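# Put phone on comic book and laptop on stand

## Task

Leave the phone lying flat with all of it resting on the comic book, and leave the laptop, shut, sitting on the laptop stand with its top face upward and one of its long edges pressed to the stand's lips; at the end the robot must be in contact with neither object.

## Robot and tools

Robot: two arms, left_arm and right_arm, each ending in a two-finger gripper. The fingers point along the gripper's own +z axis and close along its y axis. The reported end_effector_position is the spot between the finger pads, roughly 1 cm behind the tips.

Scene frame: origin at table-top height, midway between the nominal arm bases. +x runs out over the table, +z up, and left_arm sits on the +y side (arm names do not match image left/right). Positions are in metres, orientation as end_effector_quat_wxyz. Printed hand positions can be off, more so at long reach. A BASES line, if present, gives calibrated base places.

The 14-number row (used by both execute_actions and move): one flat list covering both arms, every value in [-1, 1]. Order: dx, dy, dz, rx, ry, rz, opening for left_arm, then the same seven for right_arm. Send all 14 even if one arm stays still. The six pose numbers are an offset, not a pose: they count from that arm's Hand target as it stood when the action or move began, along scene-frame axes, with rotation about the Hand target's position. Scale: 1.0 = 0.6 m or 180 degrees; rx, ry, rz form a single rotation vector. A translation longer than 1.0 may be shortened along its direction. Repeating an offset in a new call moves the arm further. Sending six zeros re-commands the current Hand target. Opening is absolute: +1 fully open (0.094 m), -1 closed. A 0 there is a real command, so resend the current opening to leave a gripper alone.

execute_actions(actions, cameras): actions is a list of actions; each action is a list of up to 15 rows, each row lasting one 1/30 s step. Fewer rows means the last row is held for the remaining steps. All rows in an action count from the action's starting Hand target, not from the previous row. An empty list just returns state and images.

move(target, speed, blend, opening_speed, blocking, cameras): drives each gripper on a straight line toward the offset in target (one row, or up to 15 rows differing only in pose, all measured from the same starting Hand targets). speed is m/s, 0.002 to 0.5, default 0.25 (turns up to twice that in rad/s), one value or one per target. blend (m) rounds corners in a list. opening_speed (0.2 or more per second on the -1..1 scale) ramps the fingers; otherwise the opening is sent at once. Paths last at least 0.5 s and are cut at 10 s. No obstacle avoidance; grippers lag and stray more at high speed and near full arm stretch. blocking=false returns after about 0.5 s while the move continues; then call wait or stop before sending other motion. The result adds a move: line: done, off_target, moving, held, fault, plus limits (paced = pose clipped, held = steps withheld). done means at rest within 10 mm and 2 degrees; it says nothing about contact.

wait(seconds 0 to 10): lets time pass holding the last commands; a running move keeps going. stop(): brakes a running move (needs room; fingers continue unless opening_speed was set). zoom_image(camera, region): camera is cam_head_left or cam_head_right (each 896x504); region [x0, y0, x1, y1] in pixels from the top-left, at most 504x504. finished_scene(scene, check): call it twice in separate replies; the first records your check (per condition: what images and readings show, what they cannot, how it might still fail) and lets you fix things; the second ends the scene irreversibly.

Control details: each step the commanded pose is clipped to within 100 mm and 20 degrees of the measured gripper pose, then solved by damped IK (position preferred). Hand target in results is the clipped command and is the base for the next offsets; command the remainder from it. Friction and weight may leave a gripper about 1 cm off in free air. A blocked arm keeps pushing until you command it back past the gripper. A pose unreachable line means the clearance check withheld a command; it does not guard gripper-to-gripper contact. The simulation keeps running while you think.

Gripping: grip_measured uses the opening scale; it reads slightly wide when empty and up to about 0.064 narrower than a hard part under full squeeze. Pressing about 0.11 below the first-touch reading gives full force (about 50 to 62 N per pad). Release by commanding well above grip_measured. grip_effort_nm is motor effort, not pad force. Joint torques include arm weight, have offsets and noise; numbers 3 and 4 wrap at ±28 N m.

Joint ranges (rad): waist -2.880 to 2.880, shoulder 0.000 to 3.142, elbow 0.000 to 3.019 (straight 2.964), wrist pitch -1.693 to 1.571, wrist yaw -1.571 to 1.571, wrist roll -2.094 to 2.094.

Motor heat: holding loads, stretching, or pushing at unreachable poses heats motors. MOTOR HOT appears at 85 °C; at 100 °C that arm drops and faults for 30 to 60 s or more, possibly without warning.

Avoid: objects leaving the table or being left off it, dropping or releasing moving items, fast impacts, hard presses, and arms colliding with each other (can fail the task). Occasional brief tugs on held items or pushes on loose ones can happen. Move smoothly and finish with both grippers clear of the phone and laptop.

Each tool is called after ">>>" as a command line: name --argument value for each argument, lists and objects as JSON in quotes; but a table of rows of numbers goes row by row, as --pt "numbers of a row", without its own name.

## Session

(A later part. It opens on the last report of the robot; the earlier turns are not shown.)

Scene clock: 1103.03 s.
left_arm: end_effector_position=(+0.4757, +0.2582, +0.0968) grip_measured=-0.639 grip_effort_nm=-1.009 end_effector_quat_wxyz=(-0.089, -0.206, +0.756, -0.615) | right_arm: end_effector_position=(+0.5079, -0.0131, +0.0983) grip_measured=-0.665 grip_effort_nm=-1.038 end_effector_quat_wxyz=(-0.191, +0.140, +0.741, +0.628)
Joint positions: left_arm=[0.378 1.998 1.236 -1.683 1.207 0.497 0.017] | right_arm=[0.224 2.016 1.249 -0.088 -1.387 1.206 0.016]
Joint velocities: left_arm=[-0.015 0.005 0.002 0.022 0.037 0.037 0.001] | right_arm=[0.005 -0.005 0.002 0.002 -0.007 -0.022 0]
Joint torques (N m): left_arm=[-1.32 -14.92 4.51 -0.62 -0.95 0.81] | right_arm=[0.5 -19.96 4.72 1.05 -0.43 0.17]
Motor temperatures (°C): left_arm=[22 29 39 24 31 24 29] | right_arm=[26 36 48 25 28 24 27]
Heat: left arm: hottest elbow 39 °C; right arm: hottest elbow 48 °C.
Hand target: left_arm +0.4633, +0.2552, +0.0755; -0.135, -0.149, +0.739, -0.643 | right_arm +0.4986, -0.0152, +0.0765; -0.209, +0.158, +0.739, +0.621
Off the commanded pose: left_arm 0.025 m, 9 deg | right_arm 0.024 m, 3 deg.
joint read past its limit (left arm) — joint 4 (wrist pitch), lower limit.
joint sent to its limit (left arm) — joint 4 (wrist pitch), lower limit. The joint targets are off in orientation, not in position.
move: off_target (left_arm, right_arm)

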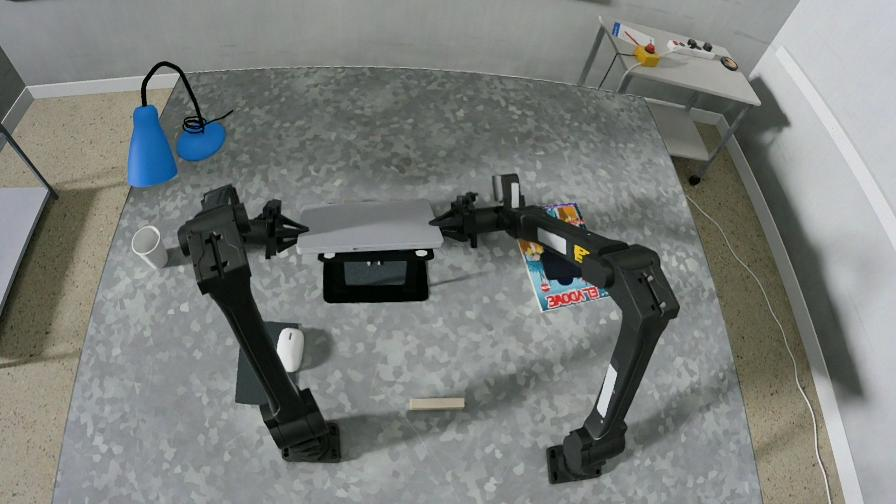

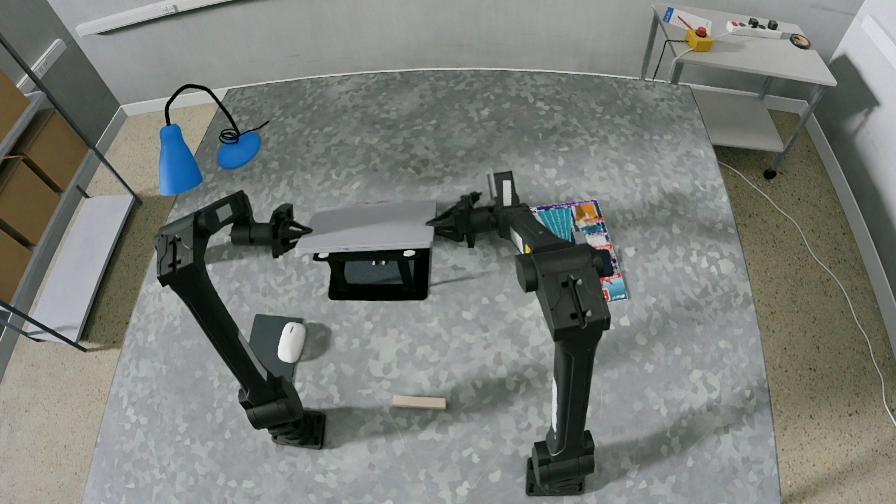

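>>> execute_actions --actions '[]'

>>> zoom_image --camera "cam_head_left" --region '[260, 170, 480, 290]'

>>> zoom_image --camera "cam_head_right" --region '[220, 170, 440, 290]'

Scene clock: 1114.93 s.
left_arm: end_effector_position=(+0.4757, +0.2582, +0.0968) grip_measured=-0.639 grip_effort_nm=-1.004 end_effector_quat_wxyz=(-0.089, -0.206, +0.756, -0.615) | right_arm: end_effector_position=(+0.5079, -0.0131, +0.0984) grip_measured=-0.666 grip_effort_nm=-1.043 end_effector_quat_wxyz=(-0.191, +0.140, +0.741, +0.628)
Joint positions: left_arm=[0.378 1.998 1.236 -1.683 1.207 0.497 0.017] | right_arm=[0.224 2.016 1.249 -0.088 -1.387 1.207 0.016]
Joint velocities: left_arm=[-0.005 -0.005 0.002 0.002 0.037 0.022 -0.002] | right_arm=[0.005 0.005 -0.022 -0.007 -0.007 0.037 0]
Joint torques (N m): left_arm=[-1.49 -14.68 4.42 -0.61 -1.06 0.78] | right_arm=[0.56 -19.96 4.75 1.11 -0.43 0.18]
Motor temperatures (°C): left_arm=[22 29 38 24 31 24 29] | right_arm=[26 35 45 25 28 24 27]
Heat: left arm: hottest elbow 38 °C; right arm: hottest elbow 45 °C.
Hand target: left_arm +0.4633, +0.2552, +0.0755; -0.135, -0.149, +0.739, -0.643 | right_arm +0.4986, -0.0152, +0.0765; -0.209, +0.158, +0.739, +0.621
Tool commands: left_gripper/opening=-0.95 right_gripper/opening=-0.95
Off the commanded pose: left_arm 0.025 m, 9 deg | right_arm 0.024 m, 3 deg.
joint read past its limit (left arm) — joint 4 (wrist pitch), lower limit.

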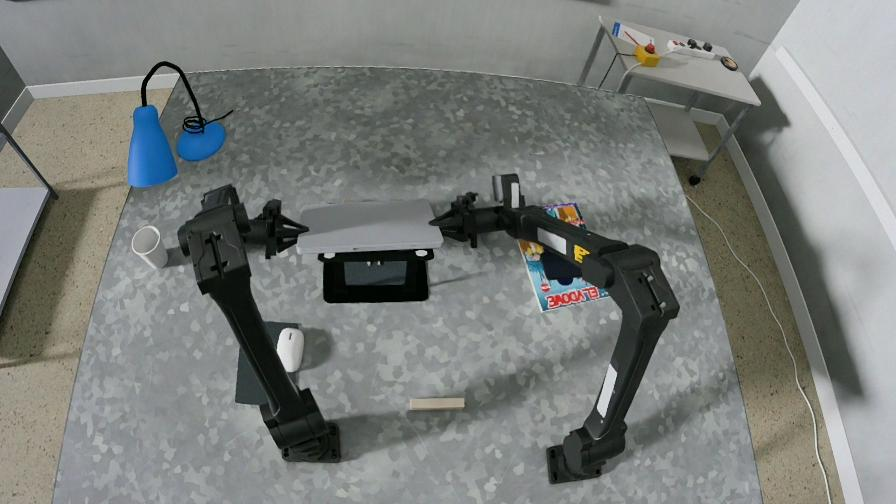

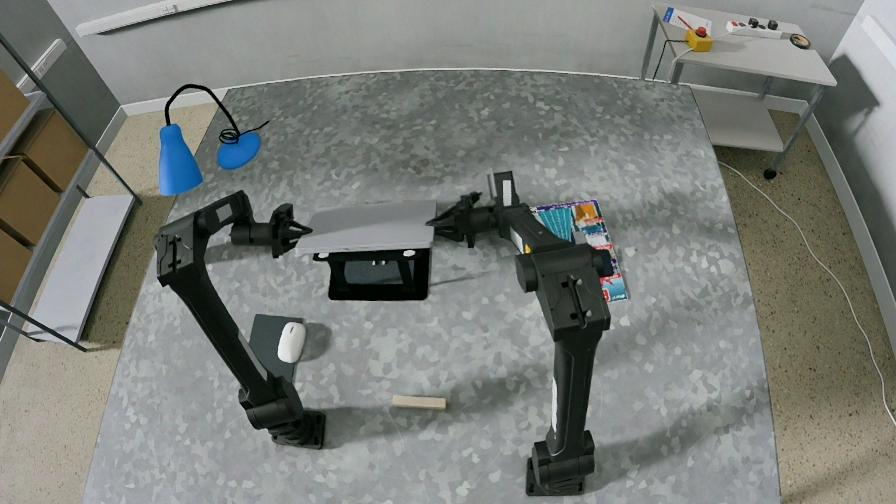

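Scaled by 2.291.

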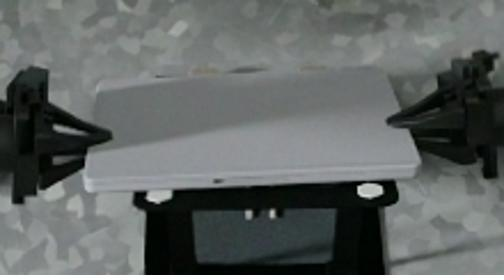

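Scaled by 2.291.

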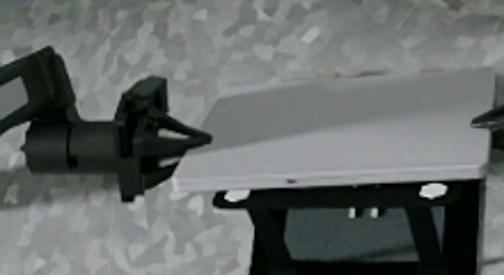

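>>> move --target '[0, 0, 0.085, 0, 0, 0, -0.95, 0, 0, 0.085, 0, 0, 0, -0.95]' --speed 0.06

>>> zoom_image --camera "cam_head_left" --region '[260, 170, 480, 290]'

Scene clock: 1123.43 s.
left_arm: end_effector_position=(+0.4668, +0.2555, +0.1046) grip_measured=-0.639 grip_effort_nm=-1.009 end_effector_quat_wxyz=(-0.102, -0.218, +0.757, -0.607) | right_arm: end_effector_position=(+0.5031, -0.0147, +0.1012) grip_measured=-0.665 grip_effort_nm=-1.043 end_effector_quat_wxyz=(-0.201, +0.153, +0.743, +0.619)
Joint positions: left_arm=[0.379 1.961 1.21 -1.68 1.192 0.45 0.017] | right_arm=[0.224 1.999 1.249 -0.168 -1.378 1.179 0.016]
Joint velocities: left_arm=[0.005 -0.015 -0.002 -0.007 0.007 0.051 0] | right_arm=[0.005 0.015 0.002 -0.017 0.022 0.051 0]
Joint torques (N m): left_arm=[-0.67 -22.12 5.85 -0.81 -0.1 0.2] | right_arm=[0.73 -25.76 6.42 0.28 -0.75 0.48]
Motor temperatures (°C): left_arm=[22 29 37 24 31 24 29] | right_arm=[26 36 43 25 28 24 28]
Heat: left arm: hottest elbow 37 °C; right arm: hottest elbow 43 °C.
Hand target: left_arm +0.4632, +0.2556, +0.1262; -0.135, -0.149, +0.739, -0.643 | right_arm +0.4997, -0.0145, +0.1275; -0.209, +0.158, +0.739, +0.621
Off the commanded pose: left_arm 0.022 m, 10 deg | right_arm 0.027 m, 1 deg.
joint read past its limit (left arm) — joint 4 (wrist pitch), lower limit.
joint sent to its limit (left arm) — joint 4 (wrist pitch), lower limit. The joint targets are off in orientation, not in position.
move: off_target (left_arm, right_arm)

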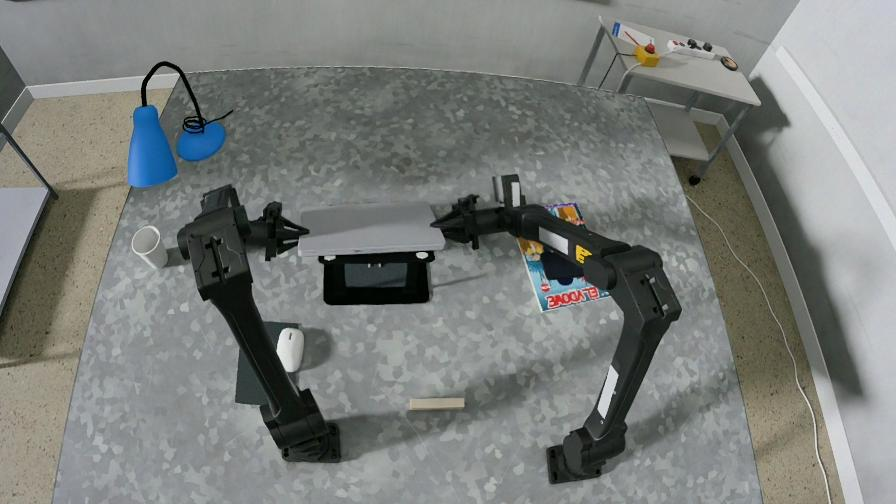

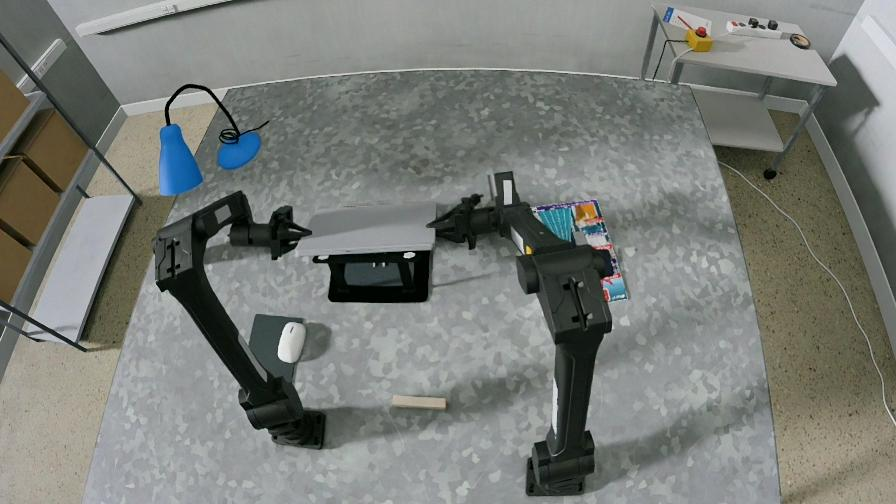

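Scaled by 2.291.

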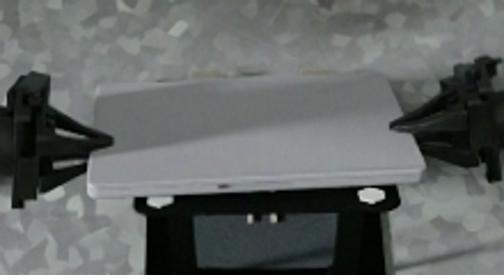

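>>> move --target '[-0.03, 0, 0.06, 0, 0, 0, -0.95, -0.03, 0, 0.06, 0, 0, 0, -0.95]' --speed 0.06

>>> zoom_image --camera "cam_head_left" --region '[260, 170, 480, 290]'

Scene clock: 1128.20 s.
left_arm: end_effector_position=(+0.4454, +0.2513, +0.1332) grip_measured=-0.639 grip_effort_nm=-1.009 end_effector_quat_wxyz=(-0.112, -0.243, +0.757, -0.597) | right_arm: end_effector_position=(+0.4835, -0.0194, +0.1204) grip_measured=-0.666 grip_effort_nm=-1.043 end_effector_quat_wxyz=(-0.218, +0.171, +0.741, +0.611)
Joint positions: left_arm=[0.389 1.848 1.145 -1.68 1.179 0.355 0.017] | right_arm=[0.224 1.927 1.199 -0.225 -1.376 1.196 0.016]
Joint velocities: left_arm=[-0.005 -0.015 -0.002 -0.007 0.022 -0.037 -0.001] | right_arm=[0.005 -0.024 -0.002 -0.002 -0.007 0.007 0.001]
Joint torques (N m): left_arm=[-0.62 -22.24 7.05 -0.87 0.4 0.53] | right_arm=[1.2 -26.58 7.41 0.68 -0.68 0.55]
Motor temperatures (°C): left_arm=[22 30 37 24 31 24 29] | right_arm=[26 36 43 25 28 24 28]
Heat: left arm: hottest elbow 37 °C; right arm: hottest elbow 43 °C.
Hand target: left_arm +0.4451, +0.2559, +0.1619; -0.135, -0.149, +0.739, -0.643 | right_arm +0.4823, -0.0137, +0.1638; -0.209, +0.158, +0.739, +0.621
Off the commanded pose: left_arm 0.029 m, 12 deg | right_arm 0.043 m, 2 deg.
joint sent to its limit (left arm) — joint 4 (wrist pitch), lower limit. The joint targets are off in orientation, not in position.
move: off_target (left_arm, right_arm)

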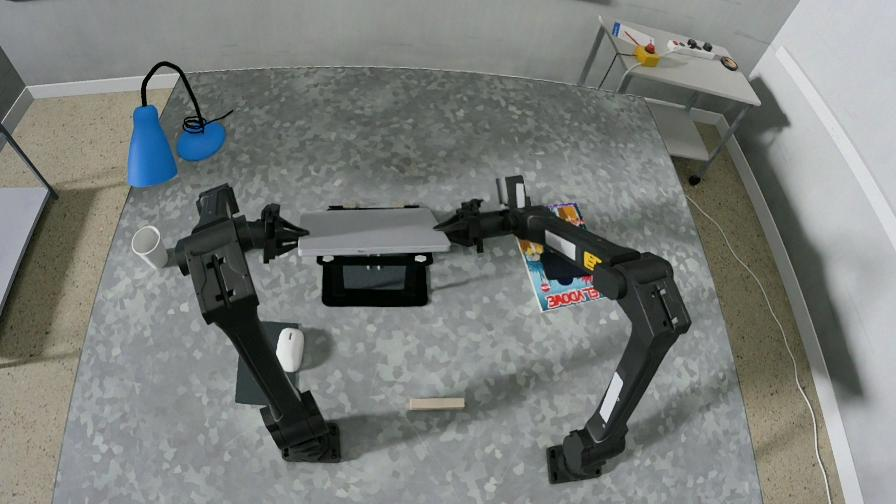

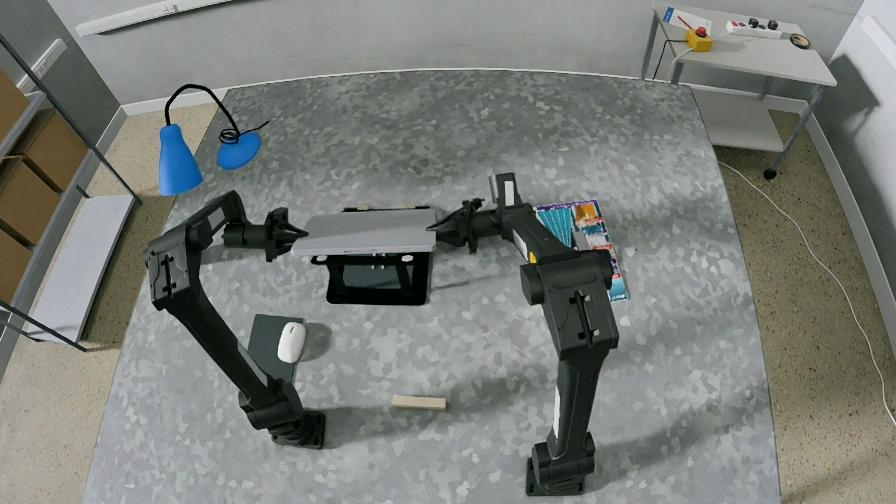

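Scaled by 2.291.

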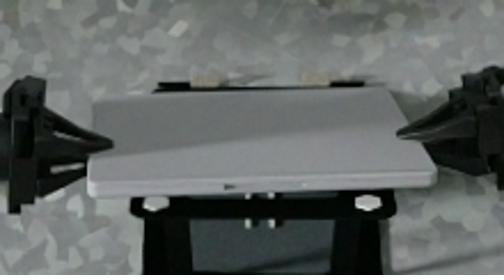

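>>> move --target '[0, 0, -0.08, 0, 0, 0, -0.95, 0, 0, -0.07, 0, 0, 0, -0.95]' --speed 0.05

>>> zoom_image --camera "cam_head_left" --region '[260, 170, 480, 290]'

>>> zoom_image --camera "cam_head_right" --region '[220, 170, 480, 310]'

Scene clock: 1137.20 s.
left_arm: end_effector_position=(+0.4448, +0.2520, +0.1128) grip_measured=-0.639 grip_effort_nm=-1.009 end_effector_quat_wxyz=(-0.100, -0.216, +0.760, -0.605) | right_arm: end_effector_position=(+0.4808, -0.0202, +0.1129) grip_measured=-0.665 grip_effort_nm=-1.038 end_effector_quat_wxyz=(-0.200, +0.158, +0.745, +0.617)
Joint positions: left_arm=[0.391 1.905 1.145 -1.68 1.177 0.466 0.017] | right_arm=[0.224 1.93 1.173 -0.157 -1.369 1.189 0.016]
Joint velocities: left_arm=[0.005 0.005 -0.012 -0.012 0.051 -0.022 0.001] | right_arm=[0.005 -0.005 -0.002 0.012 -0.022 0.022 -0.001]
Joint torques (N m): left_arm=[-0.85 -16.38 7.06 -0.95 -0.17 0.53] | right_arm=[1.2 -20.89 7.32 1.36 -0.89 0.51]
Motor temperatures (°C): left_arm=[22 30 36 24 31 24 29] | right_arm=[26 37 42 25 28 24 28]
Heat: left arm: hottest elbow 36 °C; right arm: hottest elbow 42 °C.
Hand target: left_arm +0.4451, +0.2554, +0.1142; -0.135, -0.149, +0.739, -0.643 | right_arm +0.4815, -0.0143, +0.1218; -0.209, +0.158, +0.739, +0.621
Off the commanded pose: left_arm 0.004 m, 10 deg | right_arm 0.011 m, 1 deg.
joint sent to its limit (left arm) — joint 4 (wrist pitch), lower limit. The joint targets are off in orientation, not in position.
move: off_target (left_arm, right_arm)

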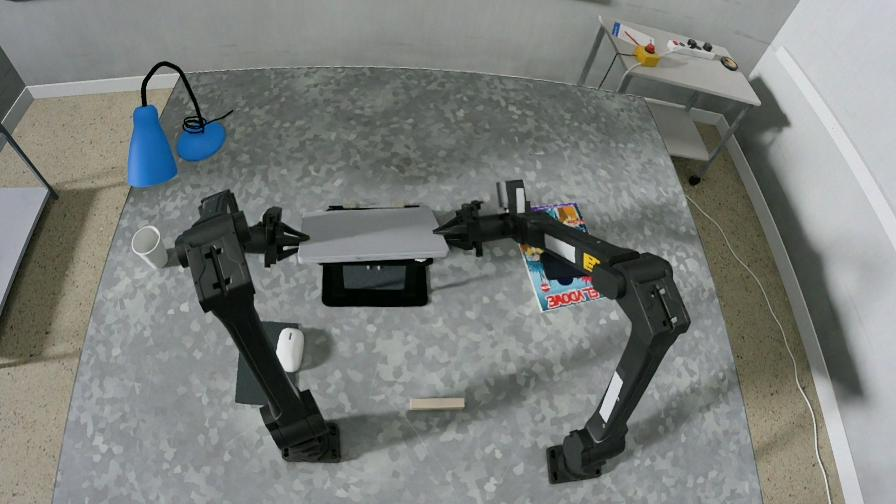

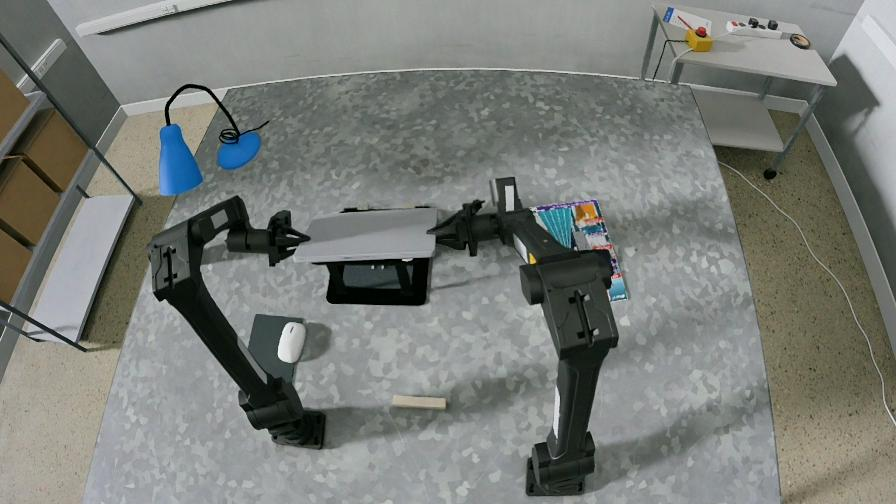

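Scaled by 2.291.

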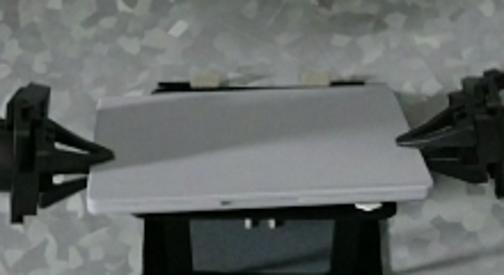

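Scaled by 1.938.

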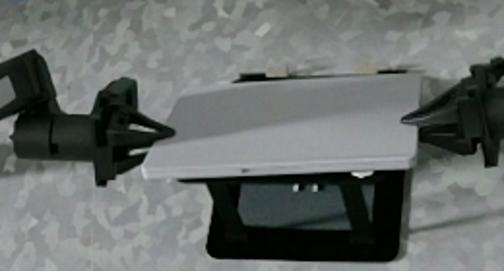

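>>> move --target '[0.02, 0, -0.03, 0, 0, 0, -0.95, 0, 0, -0.055, 0, 0, 0, -0.95]' --speed 0.05

>>> zoom_image --camera "cam_head_left" --region '[260, 170, 480, 290]'

>>> zoom_image --camera "cam_head_right" --region '[220, 170, 480, 310]'

Scene clock: 1142.83 s.
left_arm: end_effector_position=(+0.4516, +0.2537, +0.1058) grip_measured=-0.639 grip_effort_nm=-0.999 end_effector_quat_wxyz=(-0.095, -0.215, +0.754, -0.613) | right_arm: end_effector_position=(+0.4861, -0.0186, +0.1058) grip_measured=-0.665 grip_effort_nm=-1.038 end_effector_quat_wxyz=(-0.191, +0.145, +0.742, +0.626)
Joint positions: left_arm=[0.391 1.937 1.161 -1.683 1.196 0.491 0.017] | right_arm=[0.224 1.956 1.173 -0.071 -1.38 1.215 0.016]
Joint velocities: left_arm=[0.015 -0.005 0.002 -0.002 -0.022 -0.007 0] | right_arm=[-0.005 -0.005 -0.002 -0.007 0.066 -0.007 -0.001]
Joint torques (N m): left_arm=[-1.9 -13.92 8.91 -0.75 -0.69 0.51] | right_arm=[1.14 -18.73 5.85 1.57 -0.5 0.28]
Motor temperatures (°C): left_arm=[22 30 36 24 30 24 29] | right_arm=[26 38 41 25 28 24 28]
Heat: left arm: hottest elbow 36 °C; right arm: hottest elbow 41 °C.
Hand target: left_arm +0.4573, +0.2553, +0.0963; -0.135, -0.149, +0.739, -0.643 | right_arm +0.4808, -0.0148, +0.0890; -0.209, +0.158, +0.739, +0.621
Off the commanded pose: left_arm 0.011 m, 10 deg | right_arm 0.018 m, 3 deg.
joint read past its limit (left arm) — joint 4 (wrist pitch), lower limit.
joint sent to its limit (left arm) — joint 4 (wrist pitch), lower limit. The joint targets are off in orientation, not in position.
move: off_target (left_arm, right_arm)

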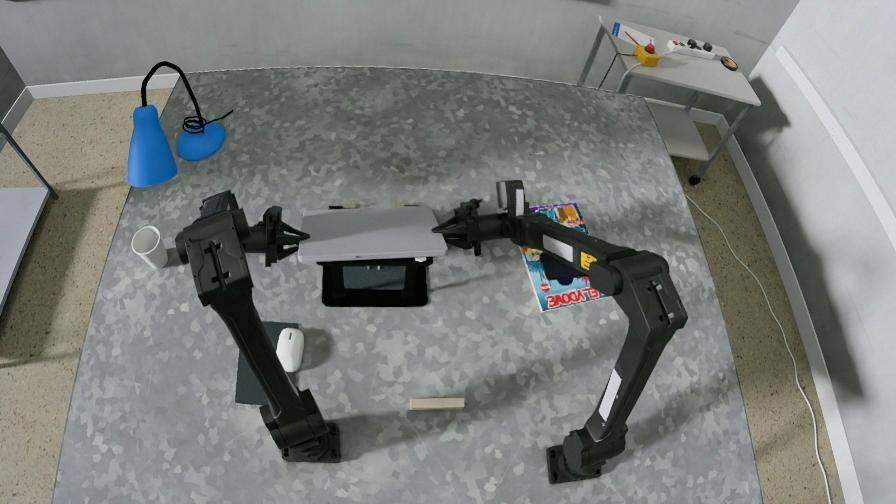

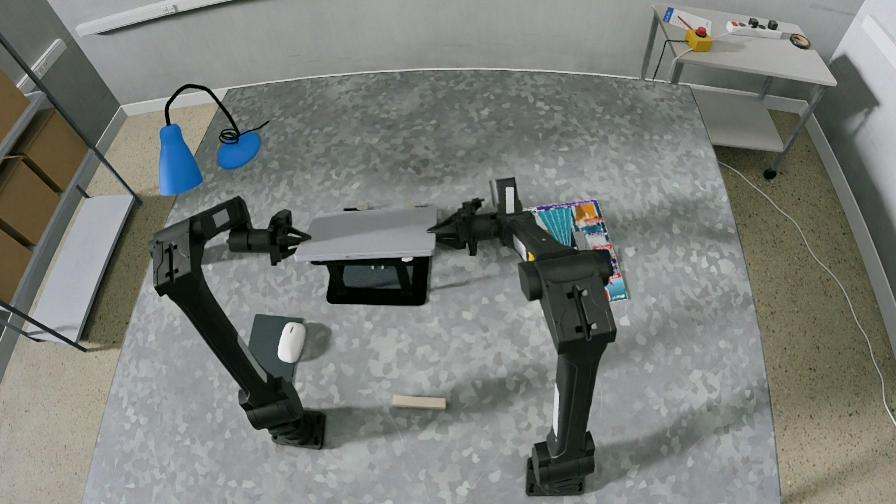

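Scaled by 2.291.

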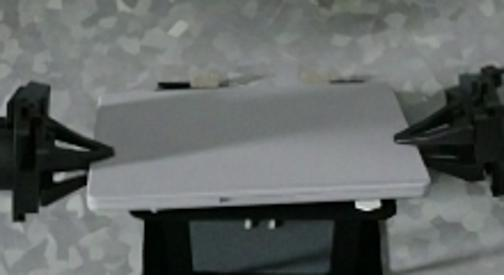

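Scaled by 1.938.

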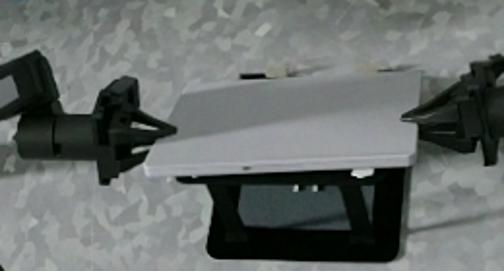

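>>> move --target '[0.01, 0, -0.03, 0, 0, 0, -0.95, 0, 0, -0.02, 0, 0, 0, -0.95]' --speed 0.05

>>> zoom_image --camera "cam_head_left" --region '[260, 170, 480, 290]'

>>> zoom_image --camera "cam_head_right" --region '[220, 170, 480, 310]'

Scene clock: 1148.43 s.
left_arm: end_effector_position=(+0.4617, +0.2555, +0.0990) grip_measured=-0.639 grip_effort_nm=-1.004 end_effector_quat_wxyz=(-0.090, -0.210, +0.753, -0.617) | right_arm: end_effector_position=(+0.4889, -0.0180, +0.1025) grip_measured=-0.665 grip_effort_nm=-1.043 end_effector_quat_wxyz=(-0.188, +0.144, +0.741, +0.628)
Joint positions: left_arm=[0.386 1.972 1.19 -1.683 1.207 0.51 0.017] | right_arm=[0.224 1.967 1.173 -0.032 -1.38 1.237 0.016]
Joint velocities: left_arm=[0.005 -0.005 -0.007 0.022 0.022 0.022 -0.001] | right_arm=[0.005 -0.015 -0.002 0.007 0.066 0.022 0.001]
Joint torques (N m): left_arm=[-2.67 -12.98 8.23 -0.85 -1.07 0.61] | right_arm=[1.26 -17.61 5.34 1.32 -0.51 0.16]
Motor temperatures (°C): left_arm=[22 30 36 24 31 24 29] | right_arm=[26 38 41 25 28 24 28]
Heat: left arm: hottest elbow 36 °C; right arm: hottest elbow 41 °C.
Hand target: left_arm +0.4634, +0.2552, +0.0784; -0.135, -0.149, +0.739, -0.643 | right_arm +0.4806, -0.0149, +0.0770; -0.209, +0.158, +0.739, +0.621
Off the commanded pose: left_arm 0.021 m, 9 deg | right_arm 0.027 m, 3 deg.
joint read past its limit (left arm) — joint 4 (wrist pitch), lower limit.
joint sent to its limit (left arm) — joint 4 (wrist pitch), lower limit. The joint targets are off in orientation, not in position.
move: off_target (left_arm, right_arm)

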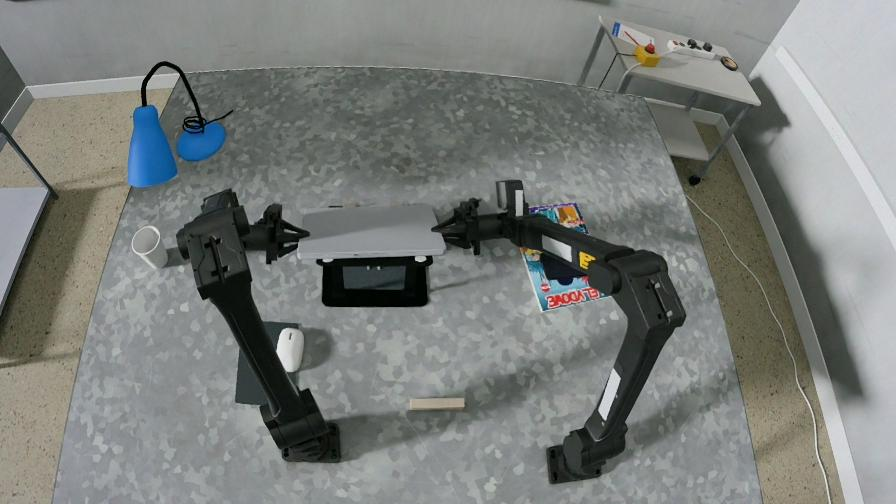

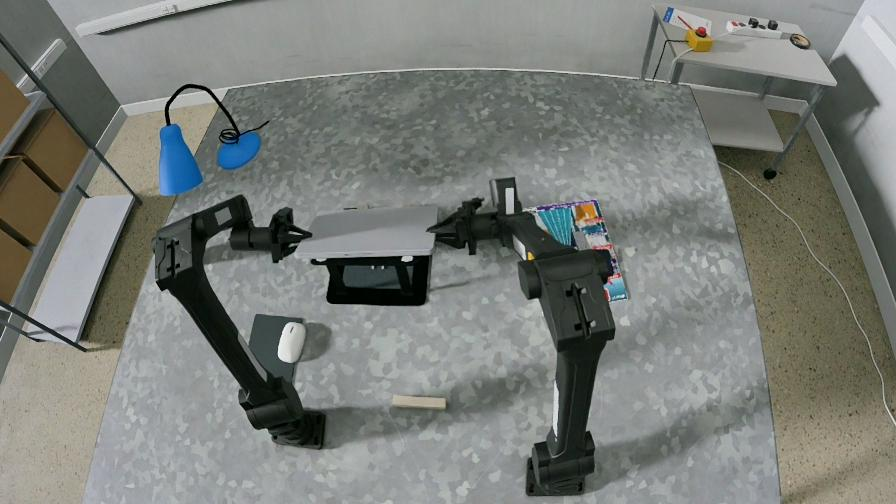

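Scaled by 2.291.

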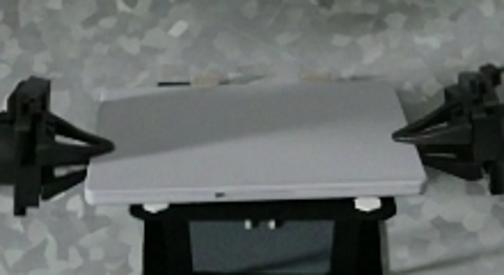

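Scaled by 1.938.

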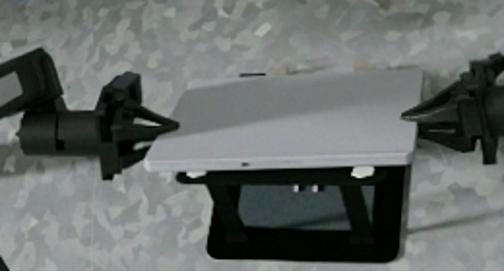

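>>> zoom_image --camera "cam_head_left" --region '[290, 190, 370, 235]'

>>> zoom_image --camera "cam_head_left" --region '[370, 190, 450, 235]'

>>> zoom_image --camera "cam_head_right" --region '[340, 190, 450, 250]'

Scaled by 6.300.

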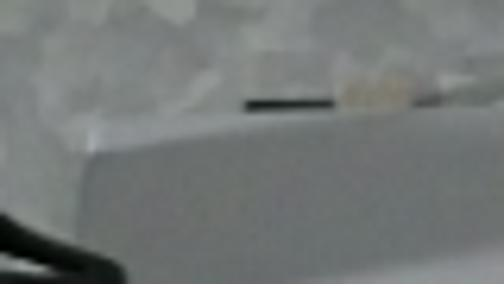

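Scaled by 6.300.

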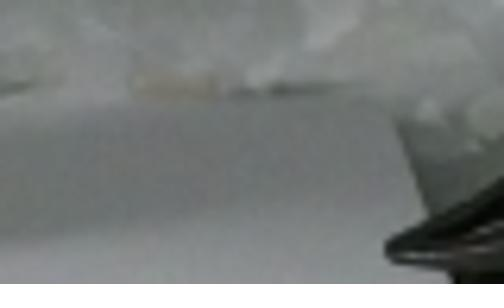

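Scaled by 4.582.

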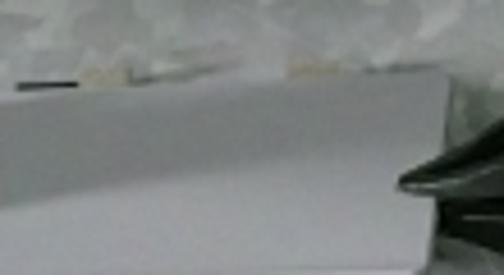

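>>> move --target '[0.03, 0, -0.01, 0, 0, 0, -0.95, 0.025, 0, -0.005, 0, 0, 0, -0.95]' --speed 0.05

>>> zoom_image --camera "cam_head_left" --region '[260, 170, 480, 290]'

>>> zoom_image --camera "cam_head_left" --region '[290, 190, 450, 235]'

>>> zoom_image --camera "cam_head_right" --region '[340, 190, 450, 250]'

Scene clock: 1160.27 s.
left_arm: end_effector_position=(+0.4765, +0.2563, +0.0910) grip_measured=-0.639 grip_effort_nm=-1.009 end_effector_quat_wxyz=(-0.090, -0.205, +0.754, -0.618) | right_arm: end_effector_position=(+0.4925, -0.0172, +0.0984) grip_measured=-0.665 grip_effort_nm=-1.033 end_effector_quat_wxyz=(-0.190, +0.146, +0.741, +0.628)
Joint positions: left_arm=[0.374 2.014 1.237 -1.683 1.213 0.51 0.017] | right_arm=[0.224 1.982 1.184 -0.032 -1.379 1.239 0.016]
Joint velocities: left_arm=[0.005 -0.015 0.002 0.012 -0.022 -0.066 0] | right_arm=[-0.005 -0.015 0.017 -0.002 0.022 -0.007 -0.001]
Joint torques (N m): left_arm=[-2.02 -14.1 9.09 -0.8 -0.84 0.5] | right_arm=[0.62 -16.56 7.87 0.47 -0.64 0.06]
Motor temperatures (°C): left_arm=[22 29 36 24 31 24 29] | right_arm=[26 37 40 25 27 24 28]
Heat: left arm: hottest elbow 36 °C; right arm: hottest elbow 40 °C.
Hand target: left_arm +0.4814, +0.2553, +0.0725; -0.135, -0.149, +0.739, -0.643 | right_arm +0.4955, -0.0151, +0.0736; -0.209, +0.158, +0.739, +0.621
Off the commanded pose: left_arm 0.019 m, 9 deg | right_arm 0.025 m, 3 deg.
joint read past its limit (left arm) — joint 4 (wrist pitch), lower limit.
joint sent to its limit (left arm) — joint 4 (wrist pitch), lower limit. The joint targets are off in orientation, not in position.
move: off_target (left_arm, right_arm)

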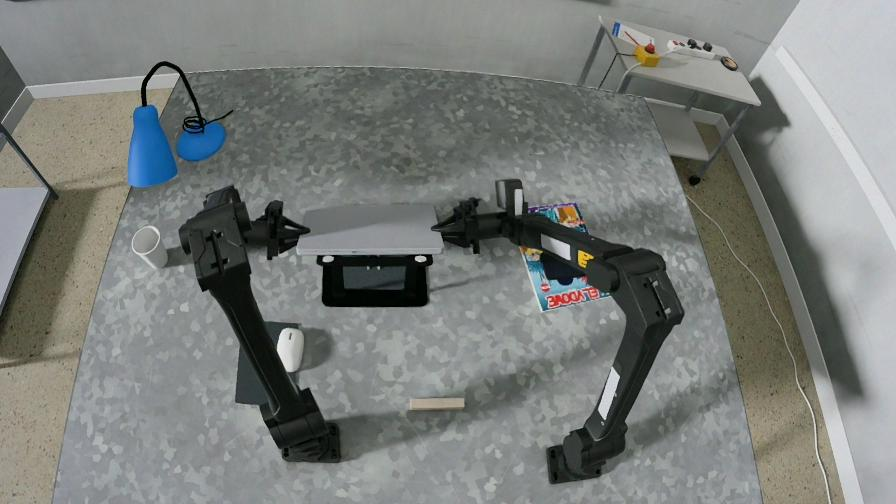

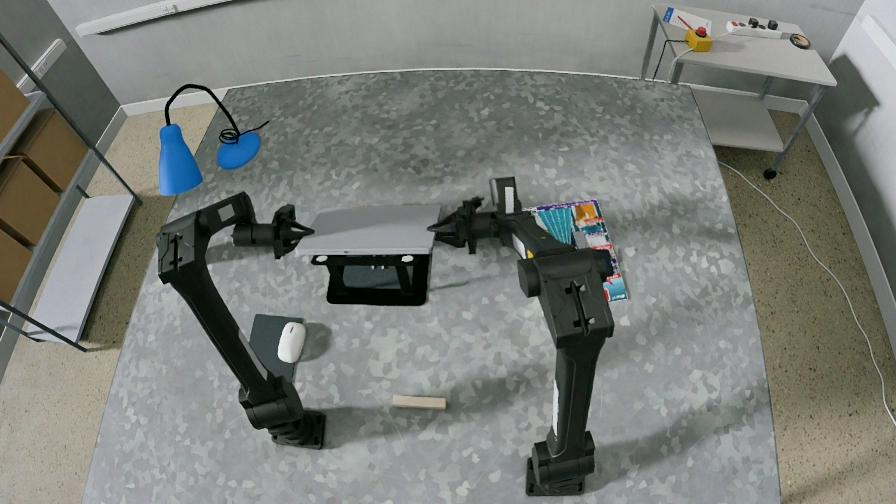

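Scaled by 2.291.

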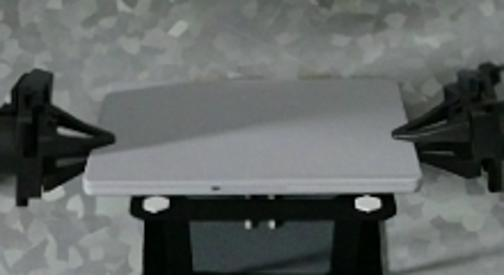

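Scaled by 3.150.

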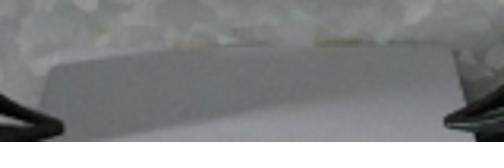

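Scaled by 4.582.

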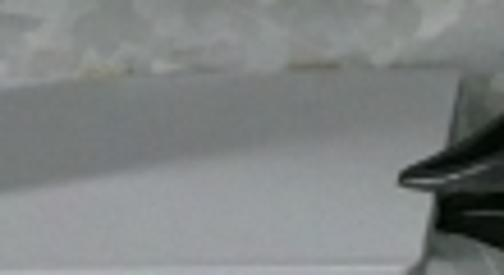

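>>> move --target '[0.015, 0, 0, 0, 0, 0, -0.95, 0.03, 0, 0, 0, 0, 0, -0.95]' --speed 0.05

>>> zoom_image --camera "cam_head_left" --region '[260, 170, 480, 310]'

>>> zoom_image --camera "cam_head_left" --region '[290, 190, 450, 235]'

>>> zoom_image --camera "cam_head_right" --region '[340, 190, 450, 250]'

Scene clock: 1165.67 s.
left_arm: end_effector_position=(+0.4855, +0.2570, +0.0867) grip_measured=-0.639 grip_effort_nm=-1.009 end_effector_quat_wxyz=(-0.092, -0.205, +0.754, -0.618) | right_arm: end_effector_position=(+0.5038, -0.0154, +0.0931) grip_measured=-0.665 grip_effort_nm=-1.033 end_effector_quat_wxyz=(-0.197, +0.147, +0.740, +0.626)
Joint positions: left_arm=[0.368 2.039 1.266 -1.683 1.217 0.504 0.017] | right_arm=[0.222 2.017 1.234 -0.082 -1.389 1.216 0.016]
Joint velocities: left_arm=[-0.015 -0.005 -0.007 -0.002 -0.066 -0.007 0] | right_arm=[-0.005 -0.005 0.002 -0.002 -0.037 0.022 0.001]
Joint torques (N m): left_arm=[-2.2 -15.56 9.2 -0.66 -0.76 0.4] | right_arm=[0.38 -17.44 8.92 0.21 -0.5 0.08]
Motor temperatures (°C): left_arm=[22 29 36 24 31 24 29] | right_arm=[26 38 40 25 27 23 28]
Heat: left arm: hottest elbow 36 °C; right arm: hottest elbow 40 °C.
Hand target: left_arm +0.4904, +0.2554, +0.0727; -0.135, -0.149, +0.739, -0.643 | right_arm +0.5135, -0.0154, +0.0733; -0.209, +0.158, +0.739, +0.621
Off the commanded pose: left_arm 0.015 m, 9 deg | right_arm 0.022 m, 2 deg.
joint read past its limit (left arm) — joint 4 (wrist pitch), lower limit.
joint sent to its limit (left arm) — joint 4 (wrist pitch), lower limit. The joint targets are off in orientation, not in position.
move: off_target (left_arm, right_arm)

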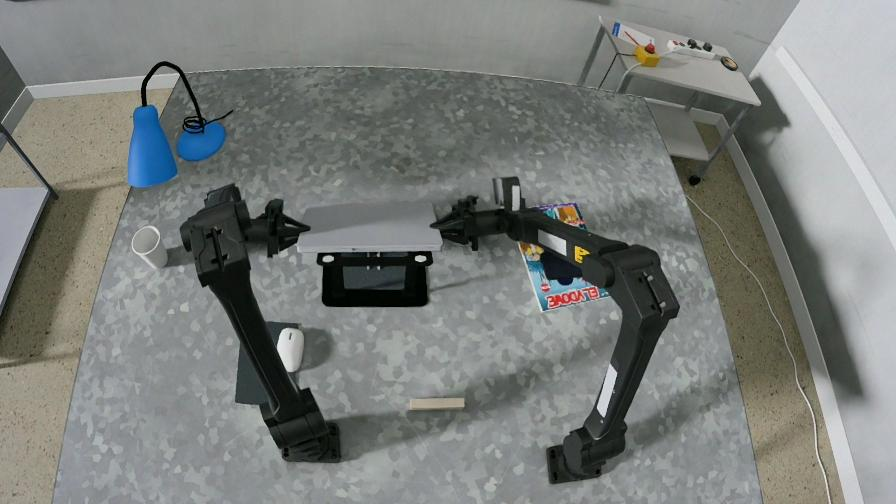

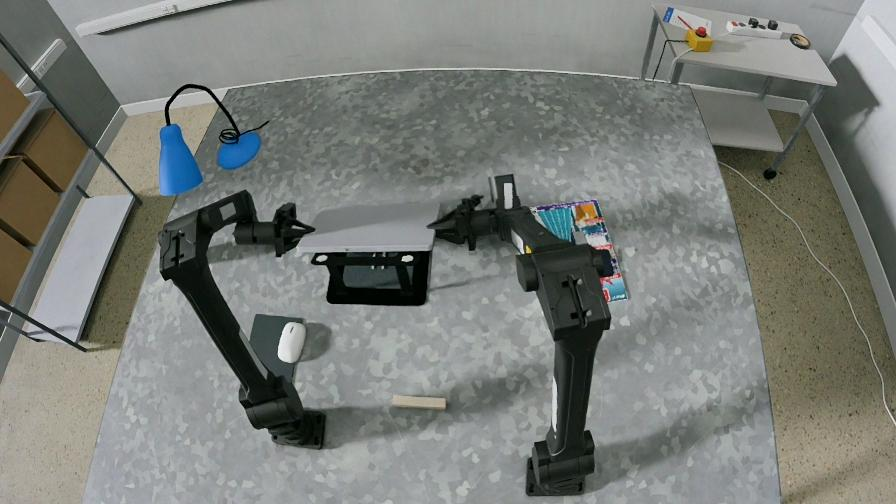

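Scaled by 2.291.

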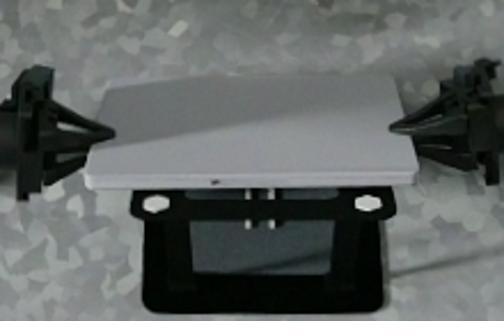

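Scaled by 3.150.

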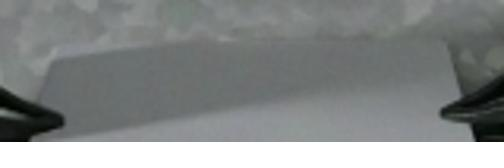

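Scaled by 4.582.

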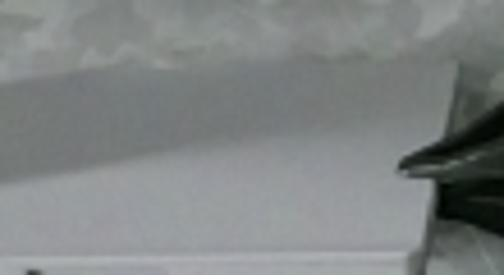

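>>> move --target '[0.025, 0, -0.005, 0, 0, 0, -0.95, 0.025, 0, -0.005, 0, 0, 0, -0.95]' --speed 0.05

>>> zoom_image --camera "cam_head_left" --region '[260, 170, 480, 310]'

>>> zoom_image --camera "cam_head_right" --region '[270, 170, 490, 310]'

Scene clock: 1177.80 s.
left_arm: end_effector_position=(+0.4929, +0.2575, +0.0833) grip_measured=-0.639 grip_effort_nm=-1.009 end_effector_quat_wxyz=(-0.094, -0.206, +0.753, -0.617) | right_arm: end_effector_position=(+0.5113, -0.0148, +0.0897) grip_measured=-0.665 grip_effort_nm=-1.038 end_effector_quat_wxyz=(-0.205, +0.147, +0.738, +0.626)
Joint positions: left_arm=[0.363 2.058 1.29 -1.683 1.219 0.491 0.017] | right_arm=[0.219 2.044 1.273 -0.133 -1.403 1.187 0.016]
Joint velocities: left_arm=[-0.005 -0.005 0.012 -0.012 0.051 0.007 0] | right_arm=[-0.005 -0.015 -0.002 0.007 -0.051 0.037 0]
Joint torques (N m): left_arm=[-2.73 -15.38 10.7 -0.9 -0.38 0.31] | right_arm=[0.03 -17.32 10.04 0.34 -0.16 0.07]
Motor temperatures (°C): left_arm=[22 30 36 24 31 24 29] | right_arm=[26 38 39 25 27 23 28]
Heat: left arm: hottest elbow 36 °C; right arm: hottest elbow 39 °C.
Hand target: left_arm +0.5055, +0.2553, +0.0698; -0.135, -0.149, +0.739, -0.643 | right_arm +0.5286, -0.0156, +0.0701; -0.208, +0.158, +0.739, +0.621
Off the commanded pose: left_arm 0.019 m, 9 deg | right_arm 0.026 m, 2 deg.
joint read past its limit (left arm) — joint 4 (wrist pitch), lower limit.
joint sent to its limit (left arm) — joint 4 (wrist pitch), lower limit. The joint targets are off in orientation, not in position.
move: off_target (left_arm, right_arm)

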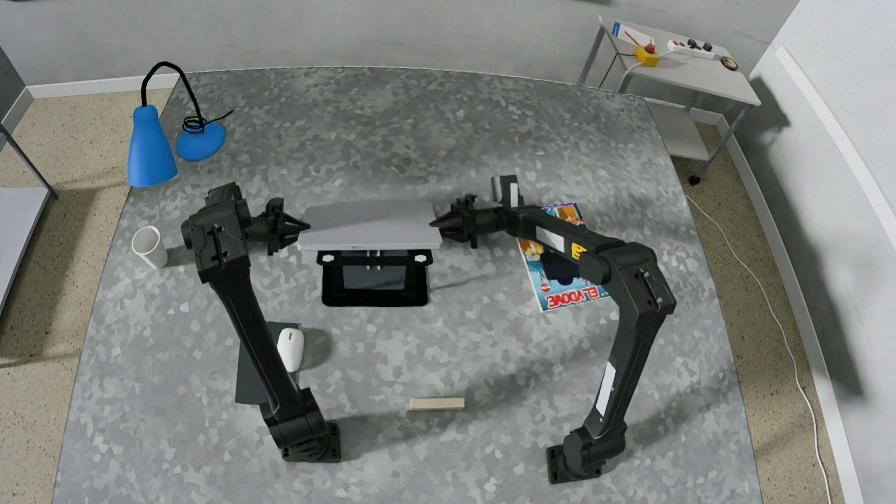

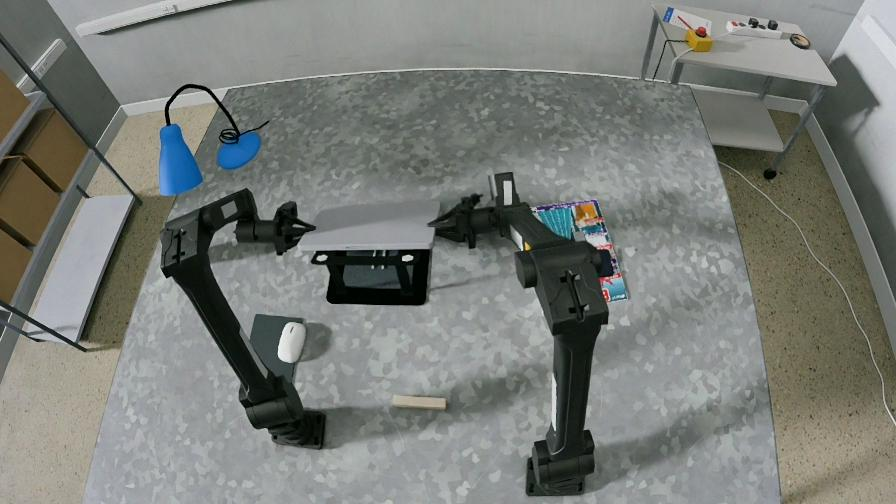

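Scaled by 2.291.

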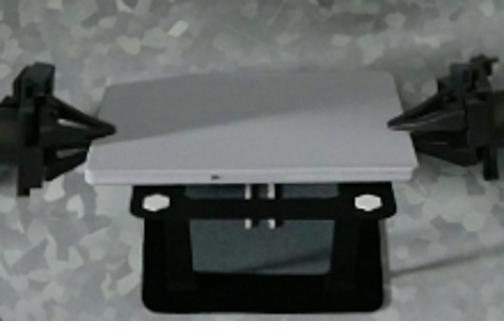

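Scaled by 2.291.

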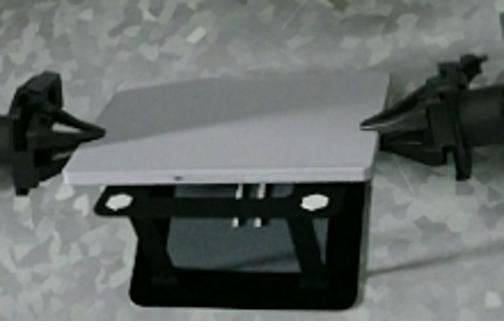

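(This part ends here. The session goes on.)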